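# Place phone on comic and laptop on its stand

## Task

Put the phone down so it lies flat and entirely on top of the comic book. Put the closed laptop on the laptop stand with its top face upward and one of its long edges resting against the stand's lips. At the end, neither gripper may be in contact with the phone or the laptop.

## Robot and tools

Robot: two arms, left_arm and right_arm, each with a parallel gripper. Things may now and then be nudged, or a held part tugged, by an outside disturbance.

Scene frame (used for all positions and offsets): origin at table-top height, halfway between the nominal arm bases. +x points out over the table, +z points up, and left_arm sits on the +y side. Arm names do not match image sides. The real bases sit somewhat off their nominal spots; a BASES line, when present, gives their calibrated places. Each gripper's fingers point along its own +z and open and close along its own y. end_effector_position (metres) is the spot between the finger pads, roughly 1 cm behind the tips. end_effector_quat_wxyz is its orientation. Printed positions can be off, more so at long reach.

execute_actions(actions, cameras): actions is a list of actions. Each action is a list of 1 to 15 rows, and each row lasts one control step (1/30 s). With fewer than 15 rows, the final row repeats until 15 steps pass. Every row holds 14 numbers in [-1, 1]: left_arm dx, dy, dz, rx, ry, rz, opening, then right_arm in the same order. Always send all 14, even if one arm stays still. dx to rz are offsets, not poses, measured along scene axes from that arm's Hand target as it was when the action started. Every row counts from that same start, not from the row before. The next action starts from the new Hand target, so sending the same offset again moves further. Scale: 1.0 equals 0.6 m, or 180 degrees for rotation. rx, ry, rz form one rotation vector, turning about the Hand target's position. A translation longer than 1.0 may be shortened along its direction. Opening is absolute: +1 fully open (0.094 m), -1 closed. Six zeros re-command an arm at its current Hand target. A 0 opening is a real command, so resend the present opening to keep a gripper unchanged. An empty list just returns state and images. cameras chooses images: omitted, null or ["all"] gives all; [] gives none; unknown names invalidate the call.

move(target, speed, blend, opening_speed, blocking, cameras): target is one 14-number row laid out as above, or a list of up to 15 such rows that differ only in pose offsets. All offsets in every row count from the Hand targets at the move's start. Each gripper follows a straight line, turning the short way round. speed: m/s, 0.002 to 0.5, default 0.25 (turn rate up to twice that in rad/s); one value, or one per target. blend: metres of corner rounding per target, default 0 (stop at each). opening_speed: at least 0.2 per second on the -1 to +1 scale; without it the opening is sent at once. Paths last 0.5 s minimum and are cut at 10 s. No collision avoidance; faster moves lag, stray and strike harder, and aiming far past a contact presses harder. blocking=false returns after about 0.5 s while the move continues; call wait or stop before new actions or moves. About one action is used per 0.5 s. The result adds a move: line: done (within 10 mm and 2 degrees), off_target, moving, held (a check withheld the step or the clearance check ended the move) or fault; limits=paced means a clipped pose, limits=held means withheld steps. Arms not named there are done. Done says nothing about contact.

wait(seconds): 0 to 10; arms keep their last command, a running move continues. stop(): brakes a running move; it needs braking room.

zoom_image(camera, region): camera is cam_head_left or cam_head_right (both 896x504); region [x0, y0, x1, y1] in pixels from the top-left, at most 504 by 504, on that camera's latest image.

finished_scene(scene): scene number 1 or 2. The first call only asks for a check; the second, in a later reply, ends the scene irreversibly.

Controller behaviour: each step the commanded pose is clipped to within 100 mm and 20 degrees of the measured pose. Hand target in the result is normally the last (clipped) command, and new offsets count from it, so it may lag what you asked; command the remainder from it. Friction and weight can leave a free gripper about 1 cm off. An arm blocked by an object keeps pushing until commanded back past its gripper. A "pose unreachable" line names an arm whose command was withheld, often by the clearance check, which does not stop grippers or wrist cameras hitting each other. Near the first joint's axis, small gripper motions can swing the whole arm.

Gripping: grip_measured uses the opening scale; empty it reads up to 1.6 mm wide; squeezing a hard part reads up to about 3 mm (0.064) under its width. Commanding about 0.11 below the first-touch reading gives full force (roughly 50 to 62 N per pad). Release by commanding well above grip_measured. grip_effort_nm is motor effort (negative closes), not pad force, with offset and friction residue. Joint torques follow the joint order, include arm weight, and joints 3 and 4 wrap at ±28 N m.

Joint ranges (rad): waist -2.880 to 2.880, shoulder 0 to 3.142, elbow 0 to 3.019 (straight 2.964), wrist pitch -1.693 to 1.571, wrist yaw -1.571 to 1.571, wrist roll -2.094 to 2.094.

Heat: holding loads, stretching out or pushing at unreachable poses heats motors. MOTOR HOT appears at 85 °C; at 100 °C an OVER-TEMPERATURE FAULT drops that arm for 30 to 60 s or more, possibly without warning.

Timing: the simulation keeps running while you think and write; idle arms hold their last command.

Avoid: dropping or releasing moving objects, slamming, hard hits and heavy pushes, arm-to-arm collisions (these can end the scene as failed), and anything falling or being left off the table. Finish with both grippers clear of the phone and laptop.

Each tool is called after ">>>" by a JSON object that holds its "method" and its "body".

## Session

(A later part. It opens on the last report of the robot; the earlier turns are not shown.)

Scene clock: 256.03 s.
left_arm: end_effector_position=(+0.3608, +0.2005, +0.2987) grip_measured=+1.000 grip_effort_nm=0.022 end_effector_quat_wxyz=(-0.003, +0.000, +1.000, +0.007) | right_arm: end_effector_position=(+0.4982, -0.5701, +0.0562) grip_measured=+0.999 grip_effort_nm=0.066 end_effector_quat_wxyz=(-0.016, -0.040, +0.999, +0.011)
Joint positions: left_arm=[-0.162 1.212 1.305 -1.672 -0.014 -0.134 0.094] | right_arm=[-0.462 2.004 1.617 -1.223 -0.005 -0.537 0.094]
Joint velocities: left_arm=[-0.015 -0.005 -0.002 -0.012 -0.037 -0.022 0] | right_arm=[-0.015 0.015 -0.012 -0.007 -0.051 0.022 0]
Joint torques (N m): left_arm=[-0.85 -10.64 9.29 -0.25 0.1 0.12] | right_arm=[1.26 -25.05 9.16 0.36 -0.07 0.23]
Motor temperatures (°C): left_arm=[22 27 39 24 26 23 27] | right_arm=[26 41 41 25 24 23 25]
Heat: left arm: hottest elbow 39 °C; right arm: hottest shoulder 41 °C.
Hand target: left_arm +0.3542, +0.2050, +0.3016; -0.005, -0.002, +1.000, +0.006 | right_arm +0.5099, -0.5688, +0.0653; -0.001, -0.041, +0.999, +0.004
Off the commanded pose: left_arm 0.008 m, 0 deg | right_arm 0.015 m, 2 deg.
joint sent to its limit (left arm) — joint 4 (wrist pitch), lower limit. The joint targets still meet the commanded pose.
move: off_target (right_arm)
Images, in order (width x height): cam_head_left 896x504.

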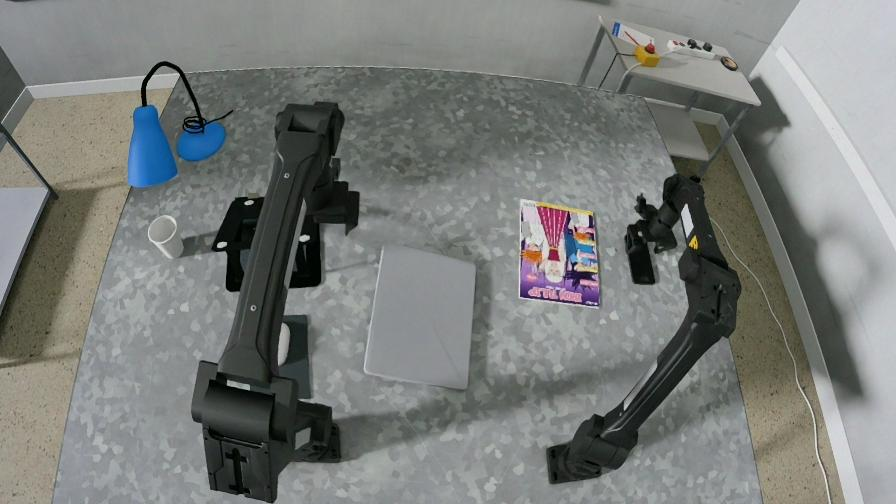

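>>> {"method": "move", "body": {"target": [0,0,0,0,0,0,1, -0.005,-0.004,-0.075,0,0,0,1], "speed": 0.06, "cameras": ["cam_head_left"]}}

>>> {"method": "zoom_image", "body": {"camera": "cam_head_left", "region": [610, 190, 690, 290]}}

Scene clock: 260.63 s.
left_arm: end_effector_position=(+0.3608, +0.2005, +0.2987) grip_measured=+1.000 grip_effort_nm=0.022 end_effector_quat_wxyz=(-0.003, +0.000, +1.000, +0.007) | right_arm: end_effector_position=(+0.5100, -0.5759, +0.0459) grip_measured=+0.999 grip_effort_nm=0.071 end_effector_quat_wxyz=(+0.015, -0.040, +0.999, -0.006)
Joint positions: left_arm=[-0.162 1.212 1.305 -1.672 -0.014 -0.134 0.094] | right_arm=[-0.462 2.004 1.588 -1.123 -0.005 -0.536 0.094]
Joint velocities: left_arm=[-0.005 -0.005 -0.017 0.012 0.007 0.022 0] | right_arm=[-0.005 -0.005 0.007 0.002 -0.037 -0.037 0]
Joint torques (N m): left_arm=[-1.08 -11.58 9.51 0.17 0.09 0.1] | right_arm=[0.73 -21.54 7.01 0.55 -0.06 0.15]
Motor temperatures (°C): left_arm=[22 27 39 24 26 23 27] | right_arm=[26 40 41 25 24 23 25]
Heat: left arm: hottest elbow 39 °C; right arm: hottest elbow 41 °C.
Hand target: left_arm +0.3542, +0.2050, +0.3016; -0.005, -0.002, +1.000, +0.006 | right_arm +0.5060, -0.5715, +0.0203; -0.001, -0.041, +0.999, +0.004
Off the commanded pose: left_arm 0.008 m, 0 deg | right_arm 0.026 m, 2 deg.
joint sent to its limit (left arm) — joint 4 (wrist pitch), lower limit. The joint targets still meet the commanded pose.
move: off_target (right_arm)
Images, in order (width x height): cam_head_left 896x504.

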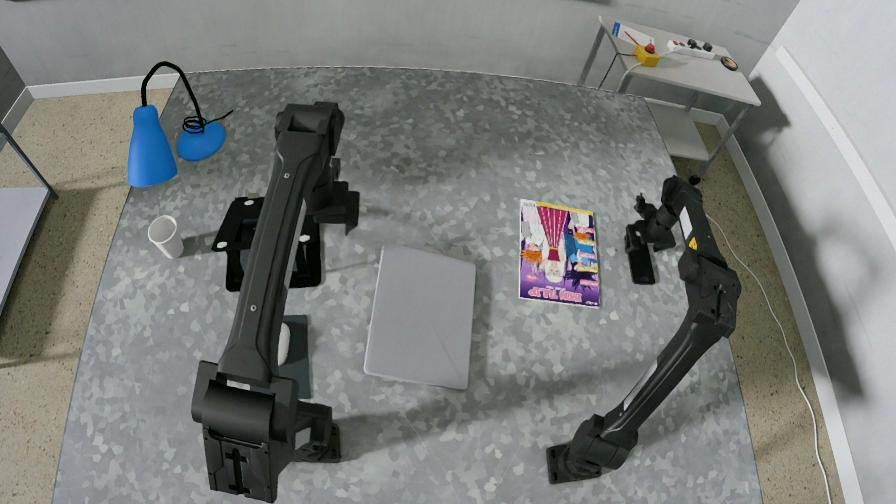

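Scaled by 5.040.

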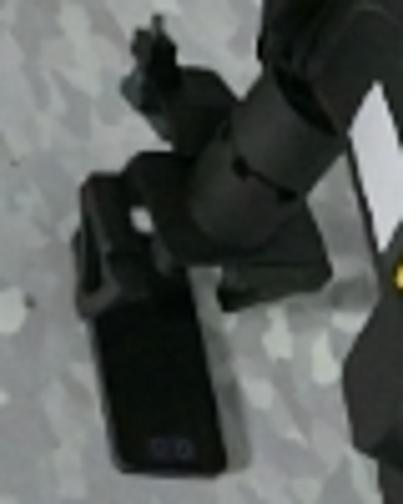

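>>> {"method": "move", "body": {"target": [0,0,0,0,0,0,1, -0.008,-0.003,-0.03,0,0,0,1], "speed": 0.06, "cameras": ["cam_head_left"]}}

>>> {"method": "zoom_image", "body": {"camera": "cam_head_left", "region": [610, 190, 690, 290]}}

Scene clock: 264.03 s.
left_arm: end_effector_position=(+0.3608, +0.2005, +0.2987) grip_measured=+1.000 grip_effort_nm=0.022 end_effector_quat_wxyz=(-0.003, +0.000, +1.000, +0.007) | right_arm: end_effector_position=(+0.5077, -0.5748, +0.0312) grip_measured=+0.999 grip_effort_nm=0.066 end_effector_quat_wxyz=(+0.018, -0.040, +0.999, -0.007)
Joint positions: left_arm=[-0.162 1.212 1.305 -1.672 -0.014 -0.134 0.094] | right_arm=[-0.462 2.011 1.557 -1.079 -0.005 -0.536 0.094]
Joint velocities: left_arm=[0.005 -0.024 0.007 -0.012 0.022 0.007 0] | right_arm=[-0.005 0.015 -0.007 0.002 -0.022 0.007 0]
Joint torques (N m): left_arm=[-0.97 -10.93 9.32 -0.2 0.07 0.12] | right_arm=[0.32 -20.48 7.06 0.76 -0.07 0.11]
Motor temperatures (°C): left_arm=[22 27 39 24 26 23 27] | right_arm=[26 40 41 25 24 23 25]
Heat: left arm: hottest elbow 39 °C; right arm: hottest elbow 41 °C.
Hand target: left_arm +0.3542, +0.2050, +0.3016; -0.005, -0.002, +1.000, +0.006 | right_arm +0.5010, -0.5734, +0.0024; -0.001, -0.041, +0.999, +0.004
Off the commanded pose: left_arm 0.008 m, 0 deg | right_arm 0.030 m, 2 deg.
joint sent to its limit (left arm) — joint 4 (wrist pitch), lower limit. The joint targets still meet the commanded pose.
move: off_target (right_arm)
Images, in order (width x height): cam_head_left 896x504.

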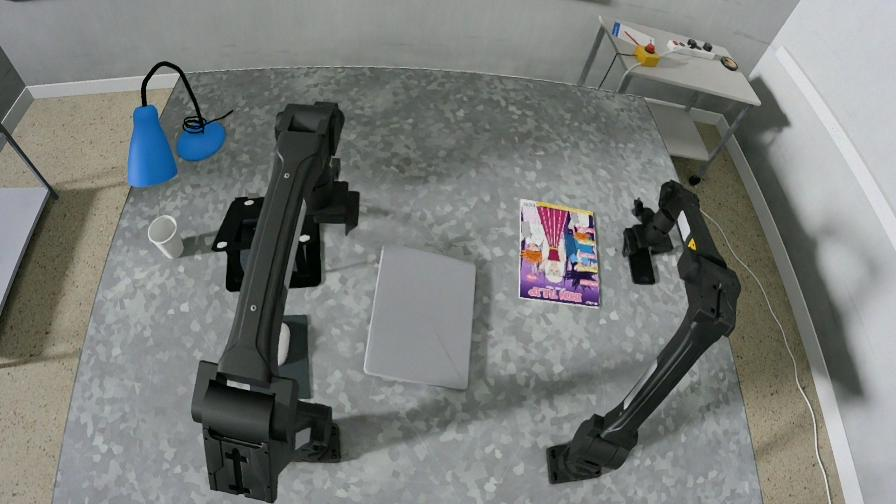

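Scaled by 5.040.

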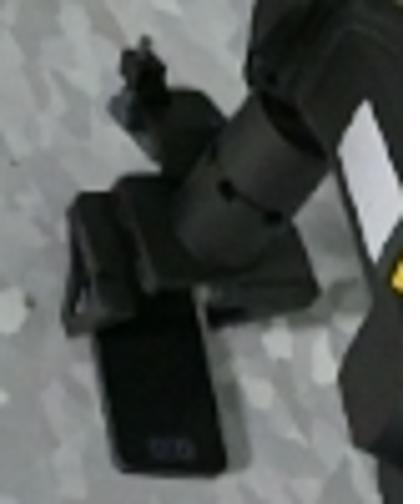

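>>> {"method": "move", "body": {"target": [0,0,0,0,0,0,1, -0.004,-0.003,-0.022,0,0,0,1], "speed": 0.05, "cameras": ["cam_head_left"]}}

>>> {"method": "zoom_image", "body": {"camera": "cam_head_left", "region": [610, 190, 690, 290]}}

Scene clock: 267.20 s.
left_arm: end_effector_position=(+0.3608, +0.2005, +0.2987) grip_measured=+1.000 grip_effort_nm=0.027 end_effector_quat_wxyz=(-0.003, +0.000, +1.000, +0.007) | right_arm: end_effector_position=(+0.5082, -0.5750, +0.0225) grip_measured=+0.999 grip_effort_nm=0.066 end_effector_quat_wxyz=(+0.022, -0.041, +0.999, -0.009)
Joint positions: left_arm=[-0.162 1.212 1.305 -1.672 -0.014 -0.134 0.094] | right_arm=[-0.462 2.017 1.543 -1.049 -0.005 -0.539 0.094]
Joint velocities: left_arm=[-0.005 -0.005 0.012 -0.002 -0.007 -0.022 0] | right_arm=[-0.005 0.005 0.007 -0.012 0.066 0.037 -0.001]
Joint torques (N m): left_arm=[-0.09 -11.16 9.26 -0.06 0.05 0.06] | right_arm=[-0.03 -19.55 6.58 0.62 -0.07 0.08]
Motor temperatures (°C): left_arm=[22 27 39 24 26 23 27] | right_arm=[26 41 41 25 24 23 25]
Heat: left arm: hottest elbow 39 °C; right arm: hottest shoulder 41 °C.
Hand target: left_arm +0.3542, +0.2050, +0.3016; -0.005, -0.002, +1.000, +0.006 | right_arm +0.4983, -0.5753, -0.0107; -0.001, -0.041, +0.999, +0.004
Off the commanded pose: left_arm 0.008 m, 0 deg | right_arm 0.035 m, 3 deg.
joint sent to its limit (left arm) — joint 4 (wrist pitch), lower limit. The joint targets still meet the commanded pose.
move: off_target (right_arm)
Images, in order (width x height): cam_head_left 896x504.

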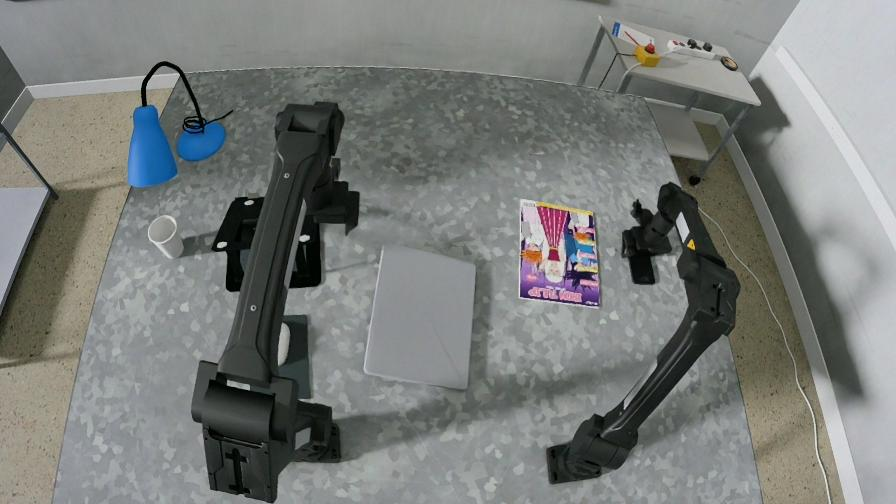

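Scaled by 5.040.

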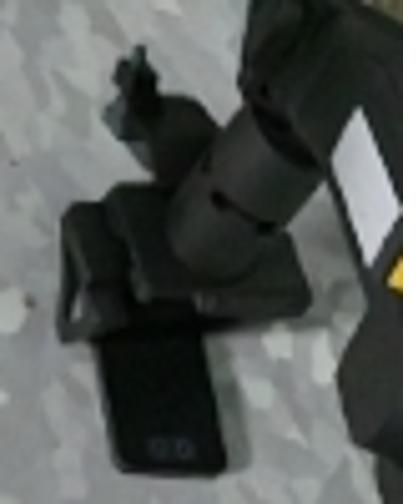

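>>> {"method": "move", "body": {"target": [0,0,0,0,0,0,1, 0,0,0.01,0,0,0,-0.2], "speed": 0.05, "opening_speed": 0.8, "cameras": ["cam_head_left"]}}

>>> {"method": "zoom_image", "body": {"camera": "cam_head_left", "region": [610, 190, 690, 290]}}

Scene clock: 272.30 s.
left_arm: end_effector_position=(+0.3608, +0.2005, +0.2987) grip_measured=+1.000 grip_effort_nm=0.022 end_effector_quat_wxyz=(-0.003, +0.000, +1.000, +0.007) | right_arm: end_effector_position=(+0.5083, -0.5739, +0.0225) grip_measured=-0.197 grip_effort_nm=-0.100 end_effector_quat_wxyz=(+0.023, -0.042, +0.999, -0.005)
Joint positions: left_arm=[-0.162 1.212 1.305 -1.672 -0.014 -0.134 0.094] | right_arm=[-0.463 2.017 1.543 -1.051 -0.012 -0.54 0.038]
Joint velocities: left_arm=[-0.005 -0.005 -0.002 -0.002 -0.022 0.007 0] | right_arm=[-0.005 0.005 0.007 0.002 0.066 -0.037 -0.001]
Joint torques (N m): left_arm=[-0.5 -11.16 9.39 0.18 0.1 0.07] | right_arm=[-0.03 -20.48 7.08 0.2 0.21 0.1]
Motor temperatures (°C): left_arm=[22 27 39 24 26 23 27] | right_arm=[26 41 41 25 24 23 25]
Heat: left arm: hottest elbow 39 °C; right arm: hottest shoulder 41 °C.
Hand target: left_arm +0.3542, +0.2050, +0.3016; -0.005, -0.002, +1.000, +0.006 | right_arm +0.4983, -0.5754, -0.0047; -0.001, -0.041, +0.999, +0.004
Off the commanded pose: left_arm 0.008 m, 0 deg | right_arm 0.029 m, 3 deg.
joint sent to its limit (left arm) — joint 4 (wrist pitch), lower limit. The joint targets still meet the commanded pose.
move: off_target (right_arm)
Images, in order (width x height): cam_head_left 896x504.

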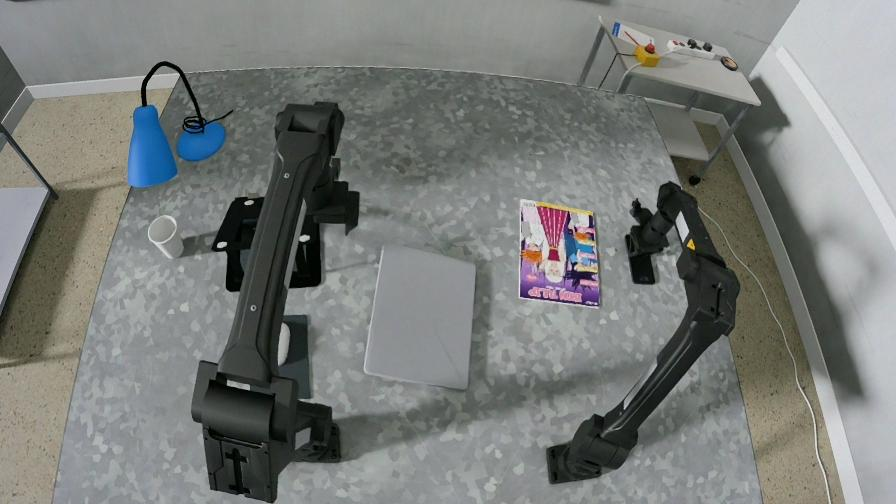

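Scaled by 5.040.

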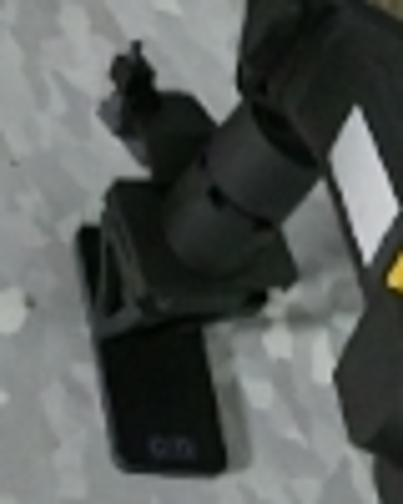

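>>> {"method": "move", "body": {"target": [[0,0,0,0,0,0,1, 0,0,0.09,0,0,0,1],[0,0,0,0,0,0,1, 0.005,-0.04,0.07,0,0,0,1]], "speed": 0.08, "cameras": ["cam_head_left"]}}

>>> {"method": "zoom_image", "body": {"camera": "cam_head_left", "region": [610, 190, 690, 290]}}

Scene clock: 287.30 s.
left_arm: end_effector_position=(+0.3608, +0.2005, +0.2987) grip_measured=+1.000 grip_effort_nm=0.022 end_effector_quat_wxyz=(-0.003, +0.000, +1.000, +0.007) | right_arm: end_effector_position=(+0.4880, -0.5875, +0.0345) grip_measured=+0.999 grip_effort_nm=0.066 end_effector_quat_wxyz=(-0.008, -0.040, +0.999, +0.008)
Joint positions: left_arm=[-0.162 1.212 1.305 -1.672 -0.014 -0.134 0.094] | right_arm=[-0.497 2.014 1.572 -1.15 -0.006 -0.571 0.094]
Joint velocities: left_arm=[0.005 -0.005 0.007 0.012 -0.007 0.022 0] | right_arm=[-0.005 0.005 0.002 0.017 -0.051 -0.022 -0.001]
Joint torques (N m): left_arm=[-1.03 -10.23 9.24 0.02 0.11 0.09] | right_arm=[0.15 -21.19 11.79 -0.21 0.01 0.07]
Motor temperatures (°C): left_arm=[22 26 39 24 26 23 27] | right_arm=[26 42 40 25 24 23 25]
Heat: left arm: hottest elbow 39 °C; right arm: hottest shoulder 42 °C.
Hand target: left_arm +0.3542, +0.2050, +0.3016; -0.005, -0.002, +1.000, +0.006 | right_arm +0.5018, -0.5991, +0.0375; +0.000, -0.041, +0.999, +0.004
Off the commanded pose: left_arm 0.008 m, 0 deg | right_arm 0.018 m, 1 deg.
joint sent to its limit (left arm) — joint 4 (wrist pitch), lower limit. The joint targets still meet the commanded pose.
move: off_target (right_arm)
Images, in order (width x height): cam_head_left 896x504.

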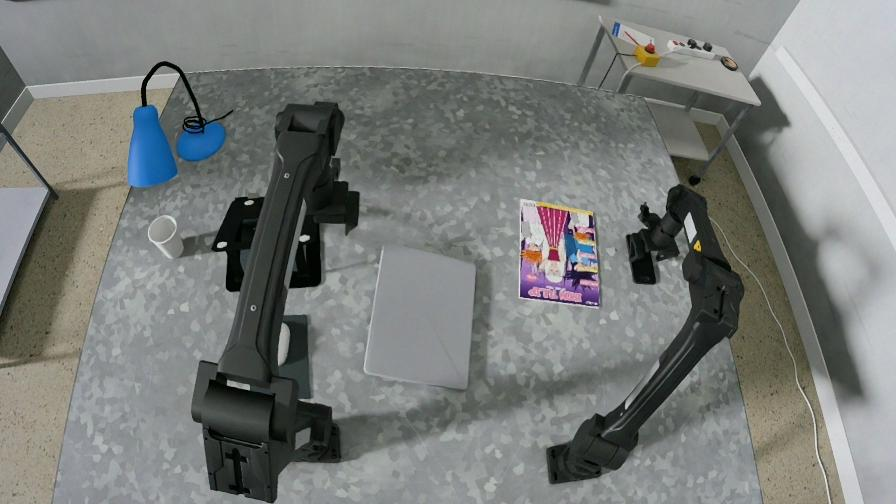

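Scaled by 5.040.

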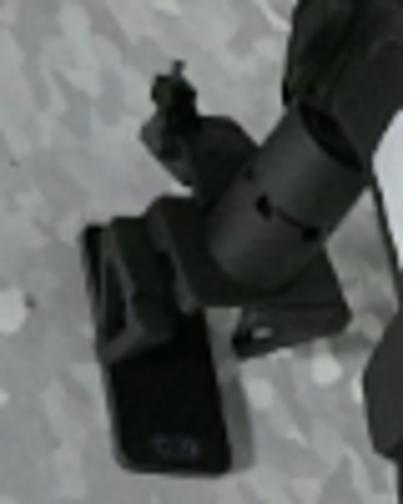

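>>> {"method": "move", "body": {"target": [[0,0,0,0,0,0,1, 0.01,-0.012,0.01,0,0,0,1],[0,0,0,0,0,0,1, 0.01,-0.012,-0.06,0,0,0,1]], "speed": 0.08, "cameras": ["cam_head_left"]}}

>>> {"method": "zoom_image", "body": {"camera": "cam_head_left", "region": [610, 190, 690, 290]}}

Scene clock: 291.80 s.
left_arm: end_effector_position=(+0.3608, +0.2005, +0.2987) grip_measured=+1.000 grip_effort_nm=0.022 end_effector_quat_wxyz=(-0.003, +0.000, +1.000, +0.007) | right_arm: end_effector_position=(+0.5035, -0.5976, +0.0168) grip_measured=+0.999 grip_effort_nm=0.066 end_effector_quat_wxyz=(+0.003, -0.042, +0.999, +0.002)
Joint positions: left_arm=[-0.162 1.212 1.305 -1.672 -0.014 -0.134 0.094] | right_arm=[-0.5 2.064 1.606 -1.11 -0.006 -0.578 0.094]
Joint velocities: left_arm=[-0.005 -0.005 -0.007 0.012 0.066 0.051 0] | right_arm=[-0.015 -0.015 -0.002 -0.012 0.022 -0.066 0]
Joint torques (N m): left_arm=[-1.32 -11.4 9.51 -0.01 0.06 0.16] | right_arm=[-0.21 -20.78 9.29 0.5 0.02 0.1]
Motor temperatures (°C): left_arm=[22 26 39 24 26 23 27] | right_arm=[26 41 40 25 24 23 25]
Heat: left arm: hottest elbow 39 °C; right arm: hottest shoulder 41 °C.
Hand target: left_arm +0.3542, +0.2050, +0.3016; -0.005, -0.002, +1.000, +0.006 | right_arm +0.5071, -0.6066, +0.0013; +0.000, -0.041, +0.999, +0.004
Off the commanded pose: left_arm 0.008 m, 0 deg | right_arm 0.018 m, 0 deg.
joint sent to its limit (left arm) — joint 4 (wrist pitch), lower limit. The joint targets still meet the commanded pose.
move: off_target (right_arm)
Images, in order (width x height): cam_head_left 896x504.

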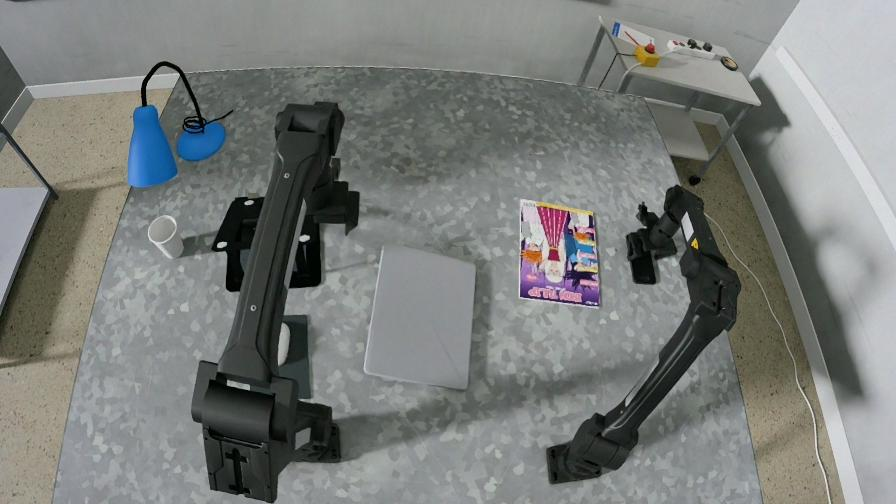

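Scaled by 5.040.

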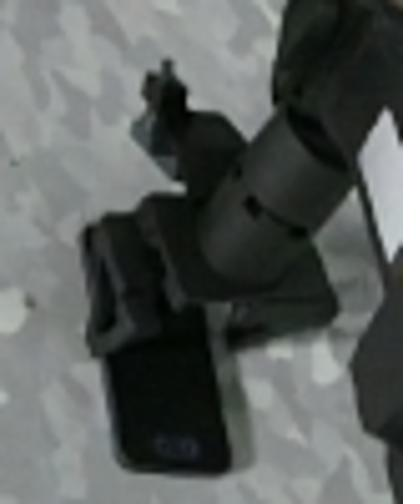

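>>> {"method": "move", "body": {"target": [0,0,0,0,0,0,1, 0,0.003,-0.018,0,0,0,1], "speed": 0.05, "cameras": []}}

Scene clock: 294.23 s.
left_arm: end_effector_position=(+0.3608, +0.2005, +0.2987) grip_measured=+1.000 grip_effort_nm=0.022 end_effector_quat_wxyz=(-0.003, +0.000, +1.000, +0.007) | right_arm: end_effector_position=(+0.5077, -0.5999, +0.0162) grip_measured=+0.999 grip_effort_nm=0.061 end_effector_quat_wxyz=(+0.011, -0.042, +0.999, -0.003)
Joint positions: left_arm=[-0.162 1.212 1.305 -1.672 -0.014 -0.134 0.094] | right_arm=[-0.5 2.066 1.606 -1.09 -0.006 -0.579 0.094]
Joint velocities: left_arm=[0.015 -0.015 0.002 -0.007 -0.051 -0.022 0] | right_arm=[-0.024 -0.015 -0.007 -0.012 -0.007 0.037 0.001]
Joint torques (N m): left_arm=[-0.97 -11.63 9.36 -0.27 0.07 0.12] | right_arm=[0.03 -20.66 8.35 0.62 -0.01 0.11]
Motor temperatures (°C): left_arm=[22 26 39 24 26 23 27] | right_arm=[26 41 40 25 24 23 25]
Heat: left arm: hottest elbow 39 °C; right arm: hottest shoulder 41 °C.
Hand target: left_arm +0.3542, +0.2050, +0.3016; -0.005, -0.002, +1.000, +0.006 | right_arm +0.5070, -0.6049, -0.0094; +0.000, -0.041, +0.999, +0.004
Off the commanded pose: left_arm 0.008 m, 0 deg | right_arm 0.026 m, 1 deg.
joint sent to its limit (left arm) — joint 4 (wrist pitch), lower limit. The joint targets still meet the commanded pose.
move: off_target (right_arm)
No camera images: "cameras" was empty.

>>> {"method": "move", "body": {"target": [0,0,0,0,0,0,1, -0.008,0.0,-0.02,0,0,0,1], "speed": 0.05, "cameras": ["cam_head_left"]}}

>>> {"method": "zoom_image", "body": {"camera": "cam_head_left", "region": [610, 190, 690, 290]}}

Scene clock: 297.30 s.
left_arm: end_effector_position=(+0.3608, +0.2005, +0.2987) grip_measured=+1.000 grip_effort_nm=0.022 end_effector_quat_wxyz=(-0.003, +0.000, +1.000, +0.007) | right_arm: end_effector_position=(+0.5123, -0.6026, +0.0163) grip_measured=+0.999 grip_effort_nm=0.056 end_effector_quat_wxyz=(+0.020, -0.044, +0.999, -0.008)
Joint positions: left_arm=[-0.162 1.212 1.305 -1.672 -0.014 -0.134 0.094] | right_arm=[-0.5 2.066 1.606 -1.068 -0.007 -0.583 0.094]
Joint velocities: left_arm=[0.005 -0.005 -0.007 0.012 0.022 0.007 0] | right_arm=[-0.015 0.005 -0.007 0.007 -0.037 -0.022 0]
Joint torques (N m): left_arm=[-0.26 -11.22 9.36 0.17 0.04 0.12] | right_arm=[-0.21 -20.42 6.34 1.1 0.04 0.1]
Motor temperatures (°C): left_arm=[22 26 39 24 26 23 27] | right_arm=[26 41 40 25 24 23 25]
Heat: left arm: hottest elbow 39 °C; right arm: hottest shoulder 41 °C.
Hand target: left_arm +0.3542, +0.2050, +0.3016; -0.005, -0.002, +1.000, +0.006 | right_arm +0.5020, -0.6050, -0.0213; +0.000, -0.041, +0.999, +0.004
Off the commanded pose: left_arm 0.008 m, 0 deg | right_arm 0.039 m, 3 deg.
joint sent to its limit (left arm) — joint 4 (wrist pitch), lower limit. The joint targets still meet the commanded pose.
move: off_target (right_arm)
Images, in order (width x height): cam_head_left 896x504.

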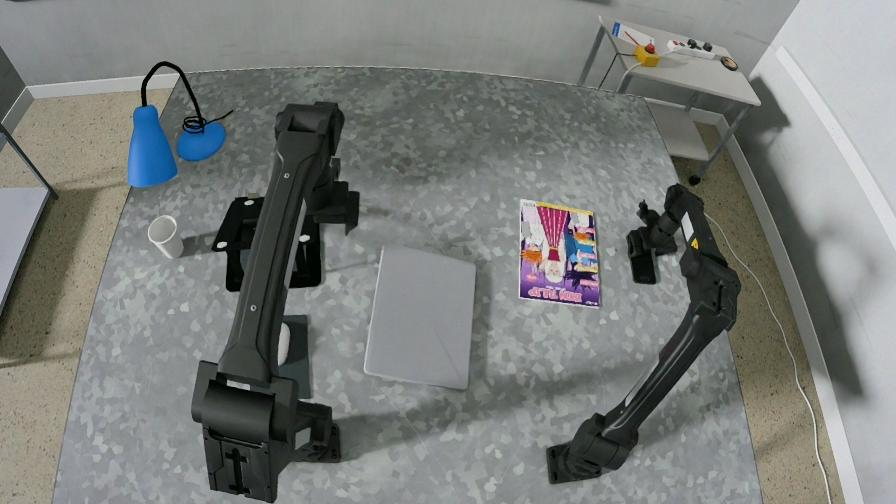

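Scaled by 5.040.

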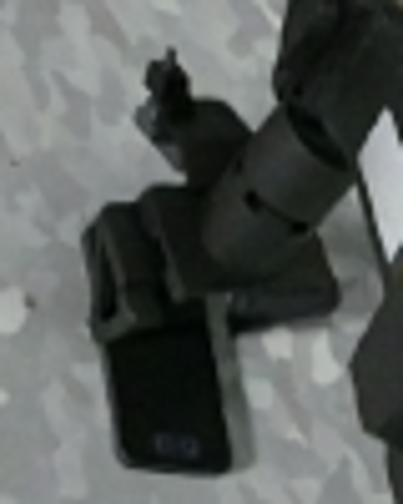

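>>> {"method": "move", "body": {"target": [0,0,0,0,0,0,1, 0,0.0,0.012,0,0,0,0.3], "speed": 0.05, "opening_speed": 0.6, "cameras": ["cam_head_left"]}}

>>> {"method": "zoom_image", "body": {"camera": "cam_head_left", "region": [610, 190, 690, 290]}}

Scene clock: 301.97 s.
left_arm: end_effector_position=(+0.3608, +0.2005, +0.2987) grip_measured=+1.000 grip_effort_nm=0.022 end_effector_quat_wxyz=(-0.003, +0.000, +1.000, +0.007) | right_arm: end_effector_position=(+0.5121, -0.6013, +0.0154) grip_measured=+0.545 grip_effort_nm=-1.013 end_effector_quat_wxyz=(+0.021, -0.045, +0.999, -0.005)
Joint positions: left_arm=[-0.162 1.212 1.305 -1.672 -0.014 -0.134 0.094] | right_arm=[-0.5 2.066 1.603 -1.067 -0.014 -0.584 0.073]
Joint velocities: left_arm=[0.005 -0.005 -0.002 -0.027 0.022 0.051 0] | right_arm=[-0.005 -0.024 0.007 0.007 0.022 -0.022 0]
Joint torques (N m): left_arm=[-0.38 -10.75 9.5 0.08 0.15 0.13] | right_arm=[-0.21 -21.01 7.08 0.47 0.26 0.12]
Motor temperatures (°C): left_arm=[22 26 39 24 26 23 27] | right_arm=[26 41 40 25 24 23 25]
Heat: left arm: hottest elbow 39 °C; right arm: hottest shoulder 41 °C.
Hand target: left_arm +0.3542, +0.2050, +0.3016; -0.005, -0.002, +1.000, +0.006 | right_arm +0.5022, -0.6050, -0.0140; +0.000, -0.041, +0.999, +0.003
Off the commanded pose: left_arm 0.008 m, 0 deg | right_arm 0.031 m, 3 deg.
joint sent to its limit (left arm) — joint 4 (wrist pitch), lower limit. The joint targets still meet the commanded pose.
move: off_target (right_arm)
Images, in order (width x height): cam_head_left 896x504.

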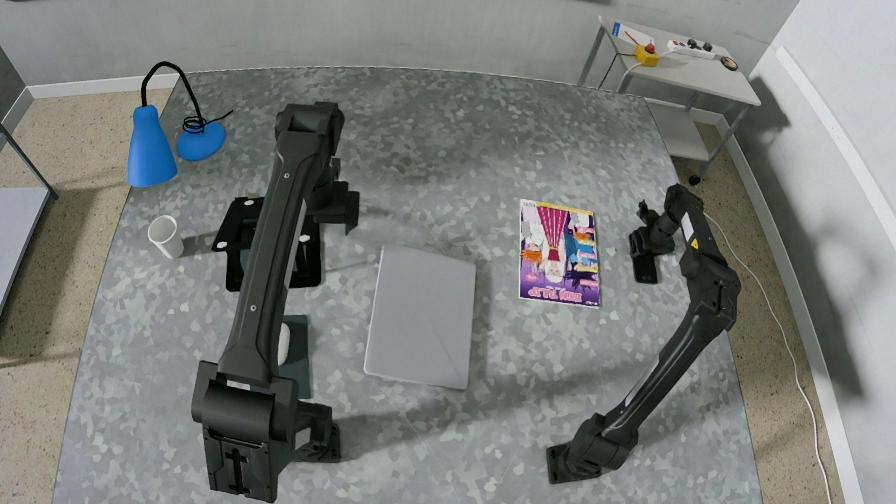

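Scaled by 5.040.

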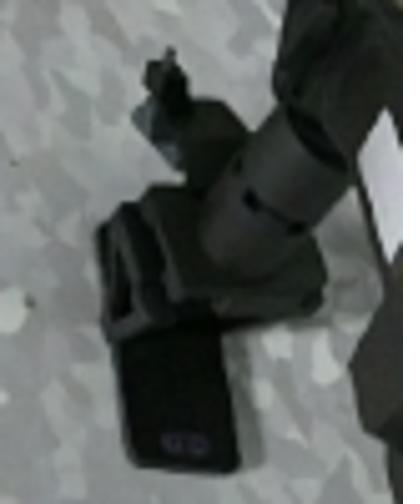

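>>> {"method": "move", "body": {"target": [[0,0,0,0,0,0,1, 0,0,0.12,0,0,0,0.2],[0,0,0,0,0,0,1, 0,0.1,0.3,0,0,-0.01,0.2]], "speed": 0.12}}

Scene clock: 310.23 s.
left_arm: end_effector_position=(+0.3608, +0.2005, +0.2987) grip_measured=+1.000 grip_effort_nm=0.017 end_effector_quat_wxyz=(-0.003, +0.000, +1.000, +0.007) | right_arm: end_effector_position=(+0.4852, -0.5405, +0.1289) grip_measured=+0.542 grip_effort_nm=-1.038 end_effector_quat_wxyz=(-0.035, -0.024, +0.999, +0.021)
Joint positions: left_arm=[-0.162 1.212 1.305 -1.672 -0.014 -0.134 0.094] | right_arm=[-0.426 1.909 1.667 -1.411 -0.007 -0.47 0.072]
Joint velocities: left_arm=[-0.015 -0.005 0.002 -0.002 -0.037 -0.007 0] | right_arm=[0.005 -0.005 -0.007 -0.017 -0.066 -0.037 -0.001]
Joint torques (N m): left_arm=[0.15 -10.81 9.47 -0.16 0.15 0.13] | right_arm=[1.26 -23.82 13.15 -0.4 0 0.25]
Motor temperatures (°C): left_arm=[22 26 39 24 26 23 27] | right_arm=[26 40 41 25 24 23 25]
Heat: left arm: hottest elbow 39 °C; right arm: hottest elbow 41 °C.
Hand target: left_arm +0.3542, +0.2050, +0.3016; -0.005, -0.002, +1.000, +0.006 | right_arm +0.5058, -0.5433, +0.1655; -0.001, -0.025, +1.000, +0.004
Off the commanded pose: left_arm 0.008 m, 0 deg | right_arm 0.041 m, 4 deg.
joint sent to its limit (left arm) — joint 4 (wrist pitch), lower limit. The joint targets still meet the commanded pose.
move: off_target (right_arm)

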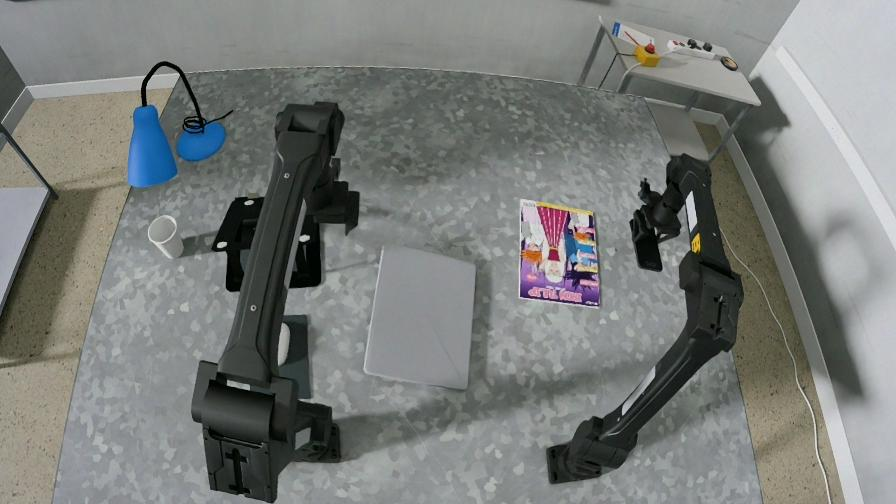

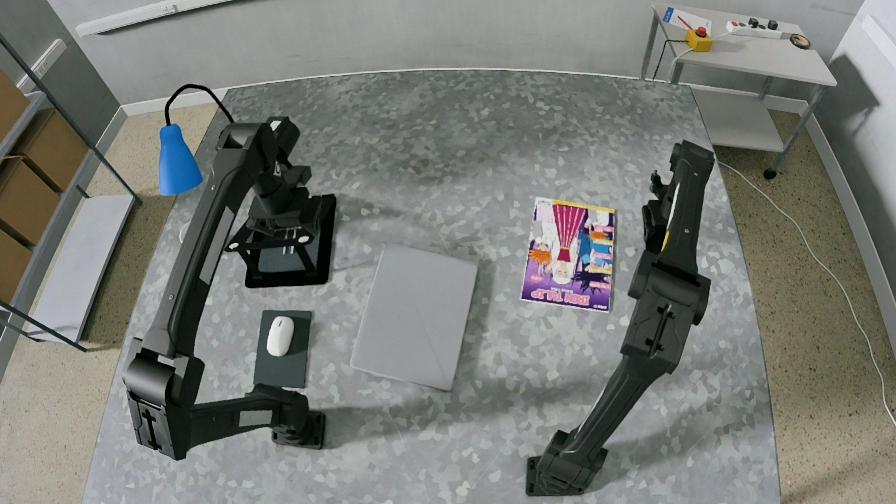

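>>> {"method": "move", "body": {"target": [0,0,0,0,0,0,1, 0,0.355,-0.02,0,0,-0.014,0.2], "speed": 0.15}}

>>> {"method": "zoom_image", "body": {"camera": "cam_head_left", "region": [490, 180, 630, 320]}}

>>> {"method": "zoom_image", "body": {"camera": "cam_head_right", "region": [490, 180, 630, 320]}}

Scene clock: 314.57 s.
left_arm: end_effector_position=(+0.3608, +0.2005, +0.2987) grip_measured=+1.000 grip_effort_nm=0.027 end_effector_quat_wxyz=(-0.003, +0.000, +1.000, +0.007) | right_arm: end_effector_position=(+0.5087, -0.3307, +0.1391) grip_measured=+0.542 grip_effort_nm=-1.038 end_effector_quat_wxyz=(-0.018, -0.006, +1.000, +0.007)
Joint positions: left_arm=[-0.162 1.212 1.305 -1.672 -0.014 -0.134 0.094] | right_arm=[-0.044 1.81 1.551 -1.35 -0.012 -0.05 0.072]
Joint velocities: left_arm=[0.005 -0.015 -0.007 0.007 -0.037 -0.022 0] | right_arm=[-0.015 -0.015 -0.007 0.017 0.066 -0.007 0]
Joint torques (N m): left_arm=[0.21 -10.81 9.36 0.05 0.06 0.13] | right_arm=[0.91 -23.53 7.73 0.35 0.08 0.21]
Motor temperatures (°C): left_arm=[22 26 39 24 26 23 27] | right_arm=[26 41 42 25 24 23 26]
Heat: left arm: hottest elbow 39 °C; right arm: hottest elbow 42 °C.
Hand target: left_arm +0.3542, +0.2050, +0.3016; -0.005, -0.002, +1.000, +0.006 | right_arm +0.5075, -0.3294, +0.1513; -0.003, -0.003, +1.000, +0.005
Off the commanded pose: left_arm 0.008 m, 0 deg | right_arm 0.015 m, 2 deg.
joint sent to its limit (left arm) — joint 4 (wrist pitch), lower limit. The joint targets still meet the commanded pose.
move: off_target (right_arm)

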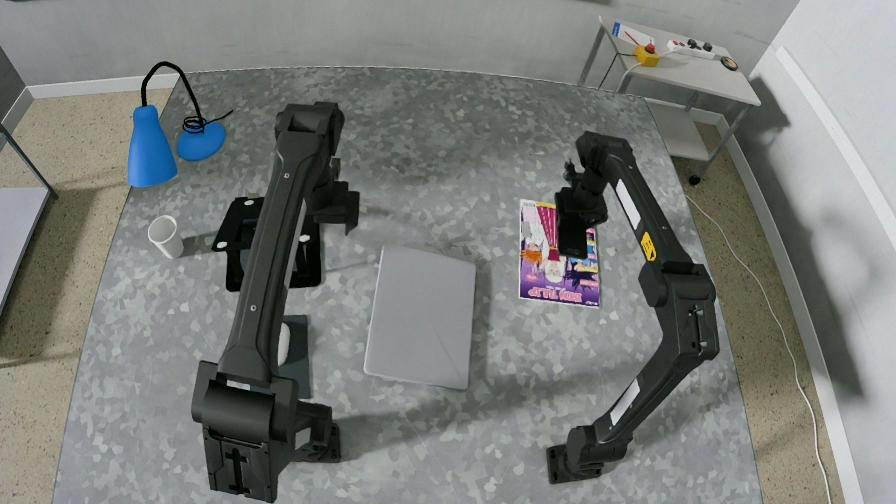

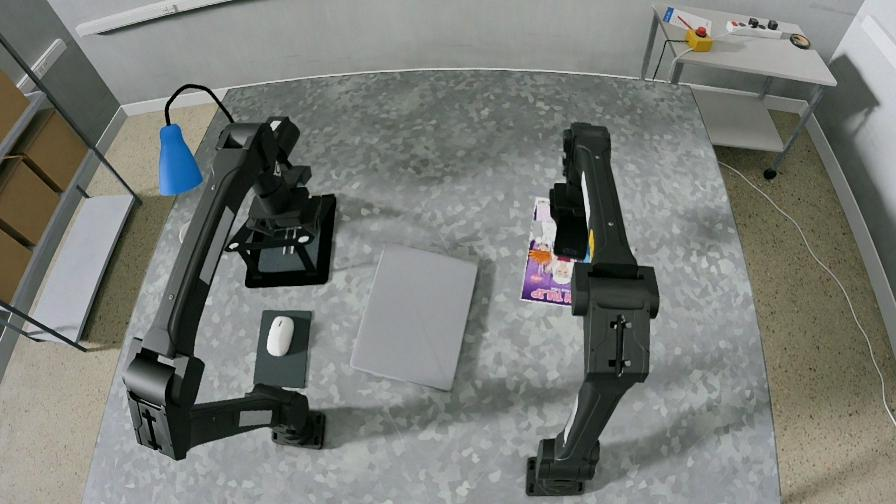

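Scaled by 3.600.

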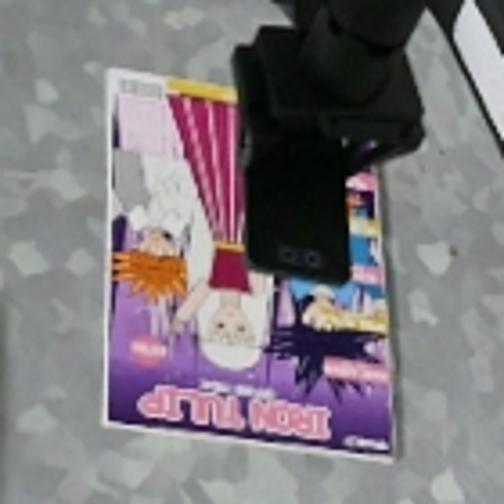

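Scaled by 3.600.

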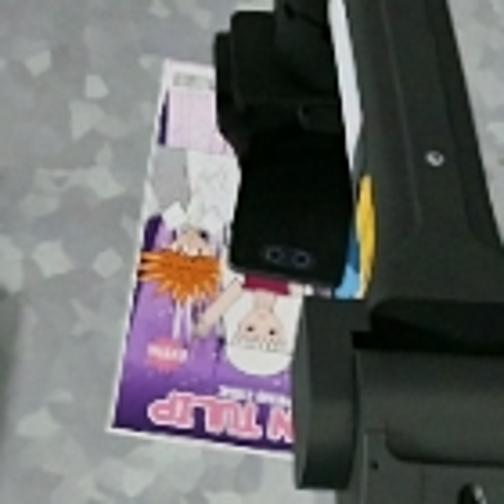

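>>> {"method": "move", "body": {"target": [0,0,0,0,0,0,1, -0.005,0,-0.175,0,0,0,0.2], "speed": 0.1, "cameras": ["cam_head_left"]}}

>>> {"method": "zoom_image", "body": {"camera": "cam_head_left", "region": [490, 180, 630, 320]}}

Scene clock: 320.50 s.
left_arm: end_effector_position=(+0.3608, +0.2005, +0.2987) grip_measured=+1.000 grip_effort_nm=0.022 end_effector_quat_wxyz=(-0.003, +0.000, +1.000, +0.007) | right_arm: end_effector_position=(+0.5043, -0.3306, +0.0585) grip_measured=+0.542 grip_effort_nm=-1.038 end_effector_quat_wxyz=(+0.005, -0.005, +1.000, +0.006)
Joint positions: left_arm=[-0.162 1.212 1.305 -1.672 -0.014 -0.134 0.094] | right_arm=[-0.044 1.846 1.378 -1.095 -0.012 -0.049 0.072]
Joint velocities: left_arm=[-0.005 -0.005 -0.002 0.002 -0.081 0.037 0] | right_arm=[0.005 -0.005 -0.022 -0.007 -0.022 0.022 0]
Joint torques (N m): left_arm=[-0.79 -10.64 9.48 0.01 0.12 0.1] | right_arm=[0.56 -19.6 7.5 0.49 0.1 0.19]
Motor temperatures (°C): left_arm=[22 26 39 24 26 23 27] | right_arm=[26 41 41 25 24 23 26]
Heat: left arm: hottest elbow 39 °C; right arm: hottest shoulder 41 °C.
Hand target: left_arm +0.3542, +0.2050, +0.3016; -0.005, -0.002, +1.000, +0.006 | right_arm +0.5034, -0.3307, +0.0464; -0.003, -0.003, +1.000, +0.005
Off the commanded pose: left_arm 0.008 m, 0 deg | right_arm 0.012 m, 1 deg.
joint sent to its limit (left arm) — joint 4 (wrist pitch), lower limit. The joint targets still meet the commanded pose.
move: off_target (right_arm)
Images, in order (width x height): cam_head_left 896x504.

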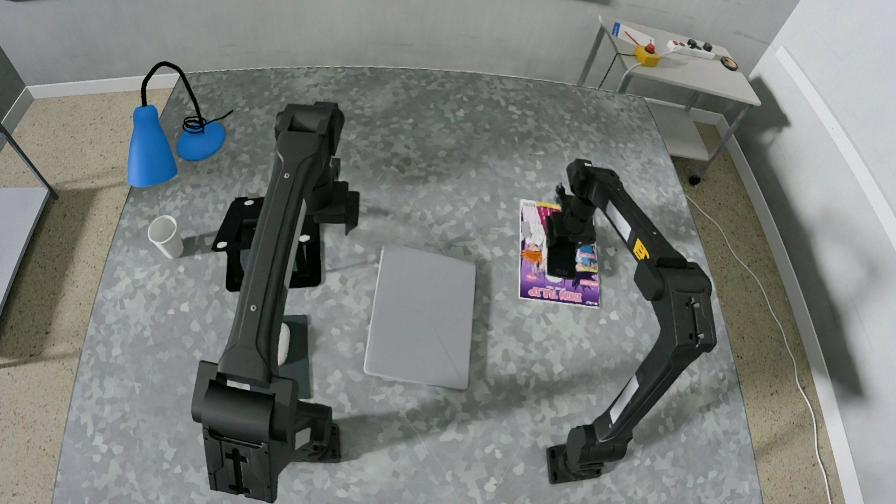

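Scaled by 3.600.

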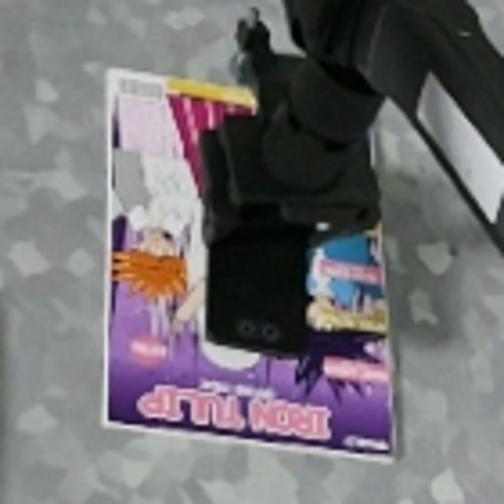

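>>> {"method": "move", "body": {"target": [0,0,0,0,0,0,1, 0.005,0,-0.045,0,0,0,0.2], "speed": 0.06, "cameras": ["cam_head_left"]}}

>>> {"method": "zoom_image", "body": {"camera": "cam_head_left", "region": [490, 180, 630, 320]}}

Scene clock: 325.13 s.
left_arm: end_effector_position=(+0.3608, +0.2005, +0.2987) grip_measured=+1.000 grip_effort_nm=0.022 end_effector_quat_wxyz=(-0.003, +0.000, +1.000, +0.007) | right_arm: end_effector_position=(+0.5078, -0.3307, +0.0324) grip_measured=+0.542 grip_effort_nm=-1.038 end_effector_quat_wxyz=(+0.005, -0.005, +1.000, +0.006)
Joint positions: left_arm=[-0.162 1.212 1.305 -1.672 -0.014 -0.134 0.094] | right_arm=[-0.044 1.885 1.361 -1.036 -0.012 -0.049 0.072]
Joint velocities: left_arm=[-0.005 -0.015 -0.012 -0.002 0.007 0.037 0] | right_arm=[-0.015 -0.005 -0.007 0.007 0.007 0.037 0]
Joint torques (N m): left_arm=[-1.2 -10.46 9.54 -0.17 0.11 0.1] | right_arm=[0.5 -19.14 7.15 0.5 0.09 0.2]
Motor temperatures (°C): left_arm=[22 26 39 24 26 23 27] | right_arm=[26 41 41 25 24 23 26]
Heat: left arm: hottest elbow 39 °C; right arm: hottest shoulder 41 °C.
Hand target: left_arm +0.3542, +0.2050, +0.3016; -0.005, -0.002, +1.000, +0.006 | right_arm +0.5060, -0.3311, +0.0194; -0.003, -0.003, +1.000, +0.005
Off the commanded pose: left_arm 0.008 m, 0 deg | right_arm 0.013 m, 1 deg.
joint sent to its limit (left arm) — joint 4 (wrist pitch), lower limit. The joint targets still meet the commanded pose.
move: off_target (right_arm)
Images, in order (width x height): cam_head_left 896x504.

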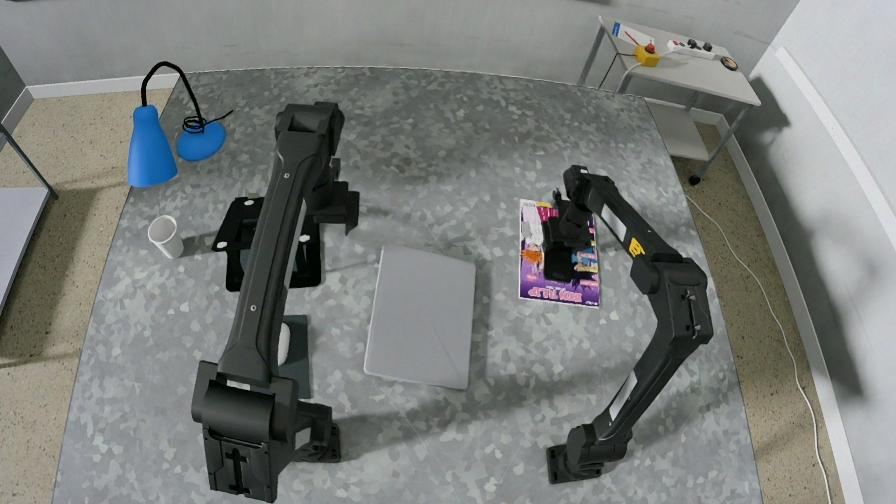

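Scaled by 3.600.

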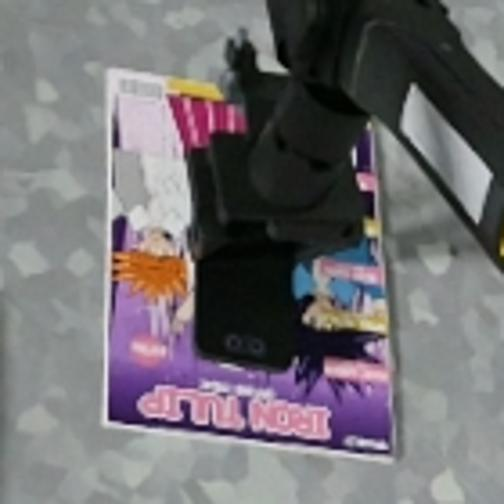

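>>> {"method": "move", "body": {"target": [0,0,0,0,0,0,1, 0.005,0,-0.025,0,0,0,0.2], "speed": 0.05, "cameras": ["cam_head_left"]}}

>>> {"method": "zoom_image", "body": {"camera": "cam_head_left", "region": [490, 180, 630, 320]}}

Scene clock: 328.40 s.
left_arm: end_effector_position=(+0.3608, +0.2005, +0.2987) grip_measured=+1.000 grip_effort_nm=0.017 end_effector_quat_wxyz=(-0.003, +0.000, +1.000, +0.007) | right_arm: end_effector_position=(+0.5127, -0.3309, +0.0204) grip_measured=+0.542 grip_effort_nm=-1.043 end_effector_quat_wxyz=(+0.009, -0.005, +1.000, +0.005)
Joint positions: left_arm=[-0.162 1.212 1.305 -1.672 -0.014 -0.134 0.094] | right_arm=[-0.044 1.909 1.361 -1.006 -0.012 -0.049 0.072]
Joint velocities: left_arm=[-0.005 0.005 0.002 -0.002 0.007 -0.066 0] | right_arm=[-0.005 -0.015 -0.022 0.007 -0.007 -0.007 0]
Joint torques (N m): left_arm=[-0.44 -10.52 9.55 -0.08 0.08 0.08] | right_arm=[0.5 -19.49 6.78 0.49 0.1 0.18]
Motor temperatures (°C): left_arm=[22 26 39 24 26 23 27] | right_arm=[26 41 41 25 24 23 26]
Heat: left arm: hottest elbow 39 °C; right arm: hottest shoulder 41 °C.
Hand target: left_arm +0.3542, +0.2050, +0.3016; -0.005, -0.002, +1.000, +0.006 | right_arm +0.5089, -0.3314, +0.0045; -0.003, -0.003, +1.000, +0.005
Off the commanded pose: left_arm 0.008 m, 0 deg | right_arm 0.016 m, 1 deg.
joint sent to its limit (left arm) — joint 4 (wrist pitch), lower limit. The joint targets still meet the commanded pose.
move: off_target (right_arm)
Images, in order (width x height): cam_head_left 896x504.

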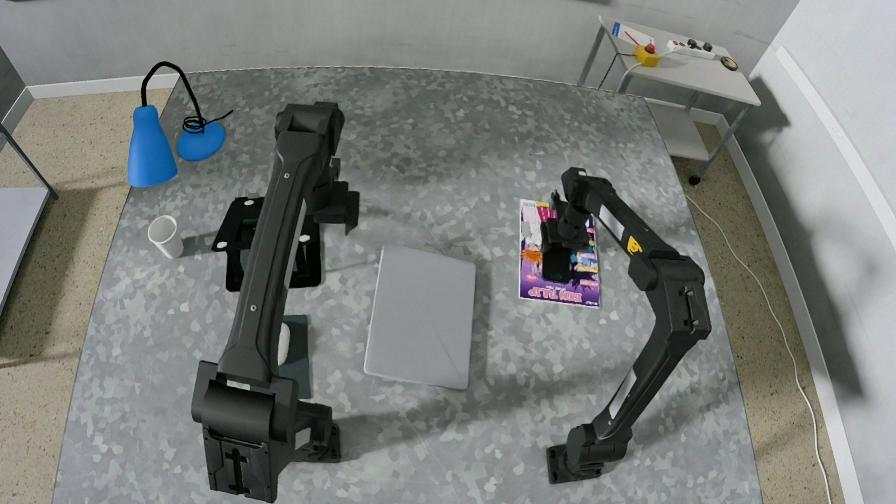

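Scaled by 3.600.

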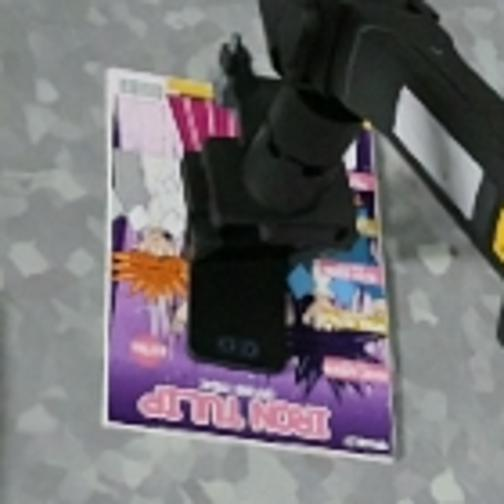

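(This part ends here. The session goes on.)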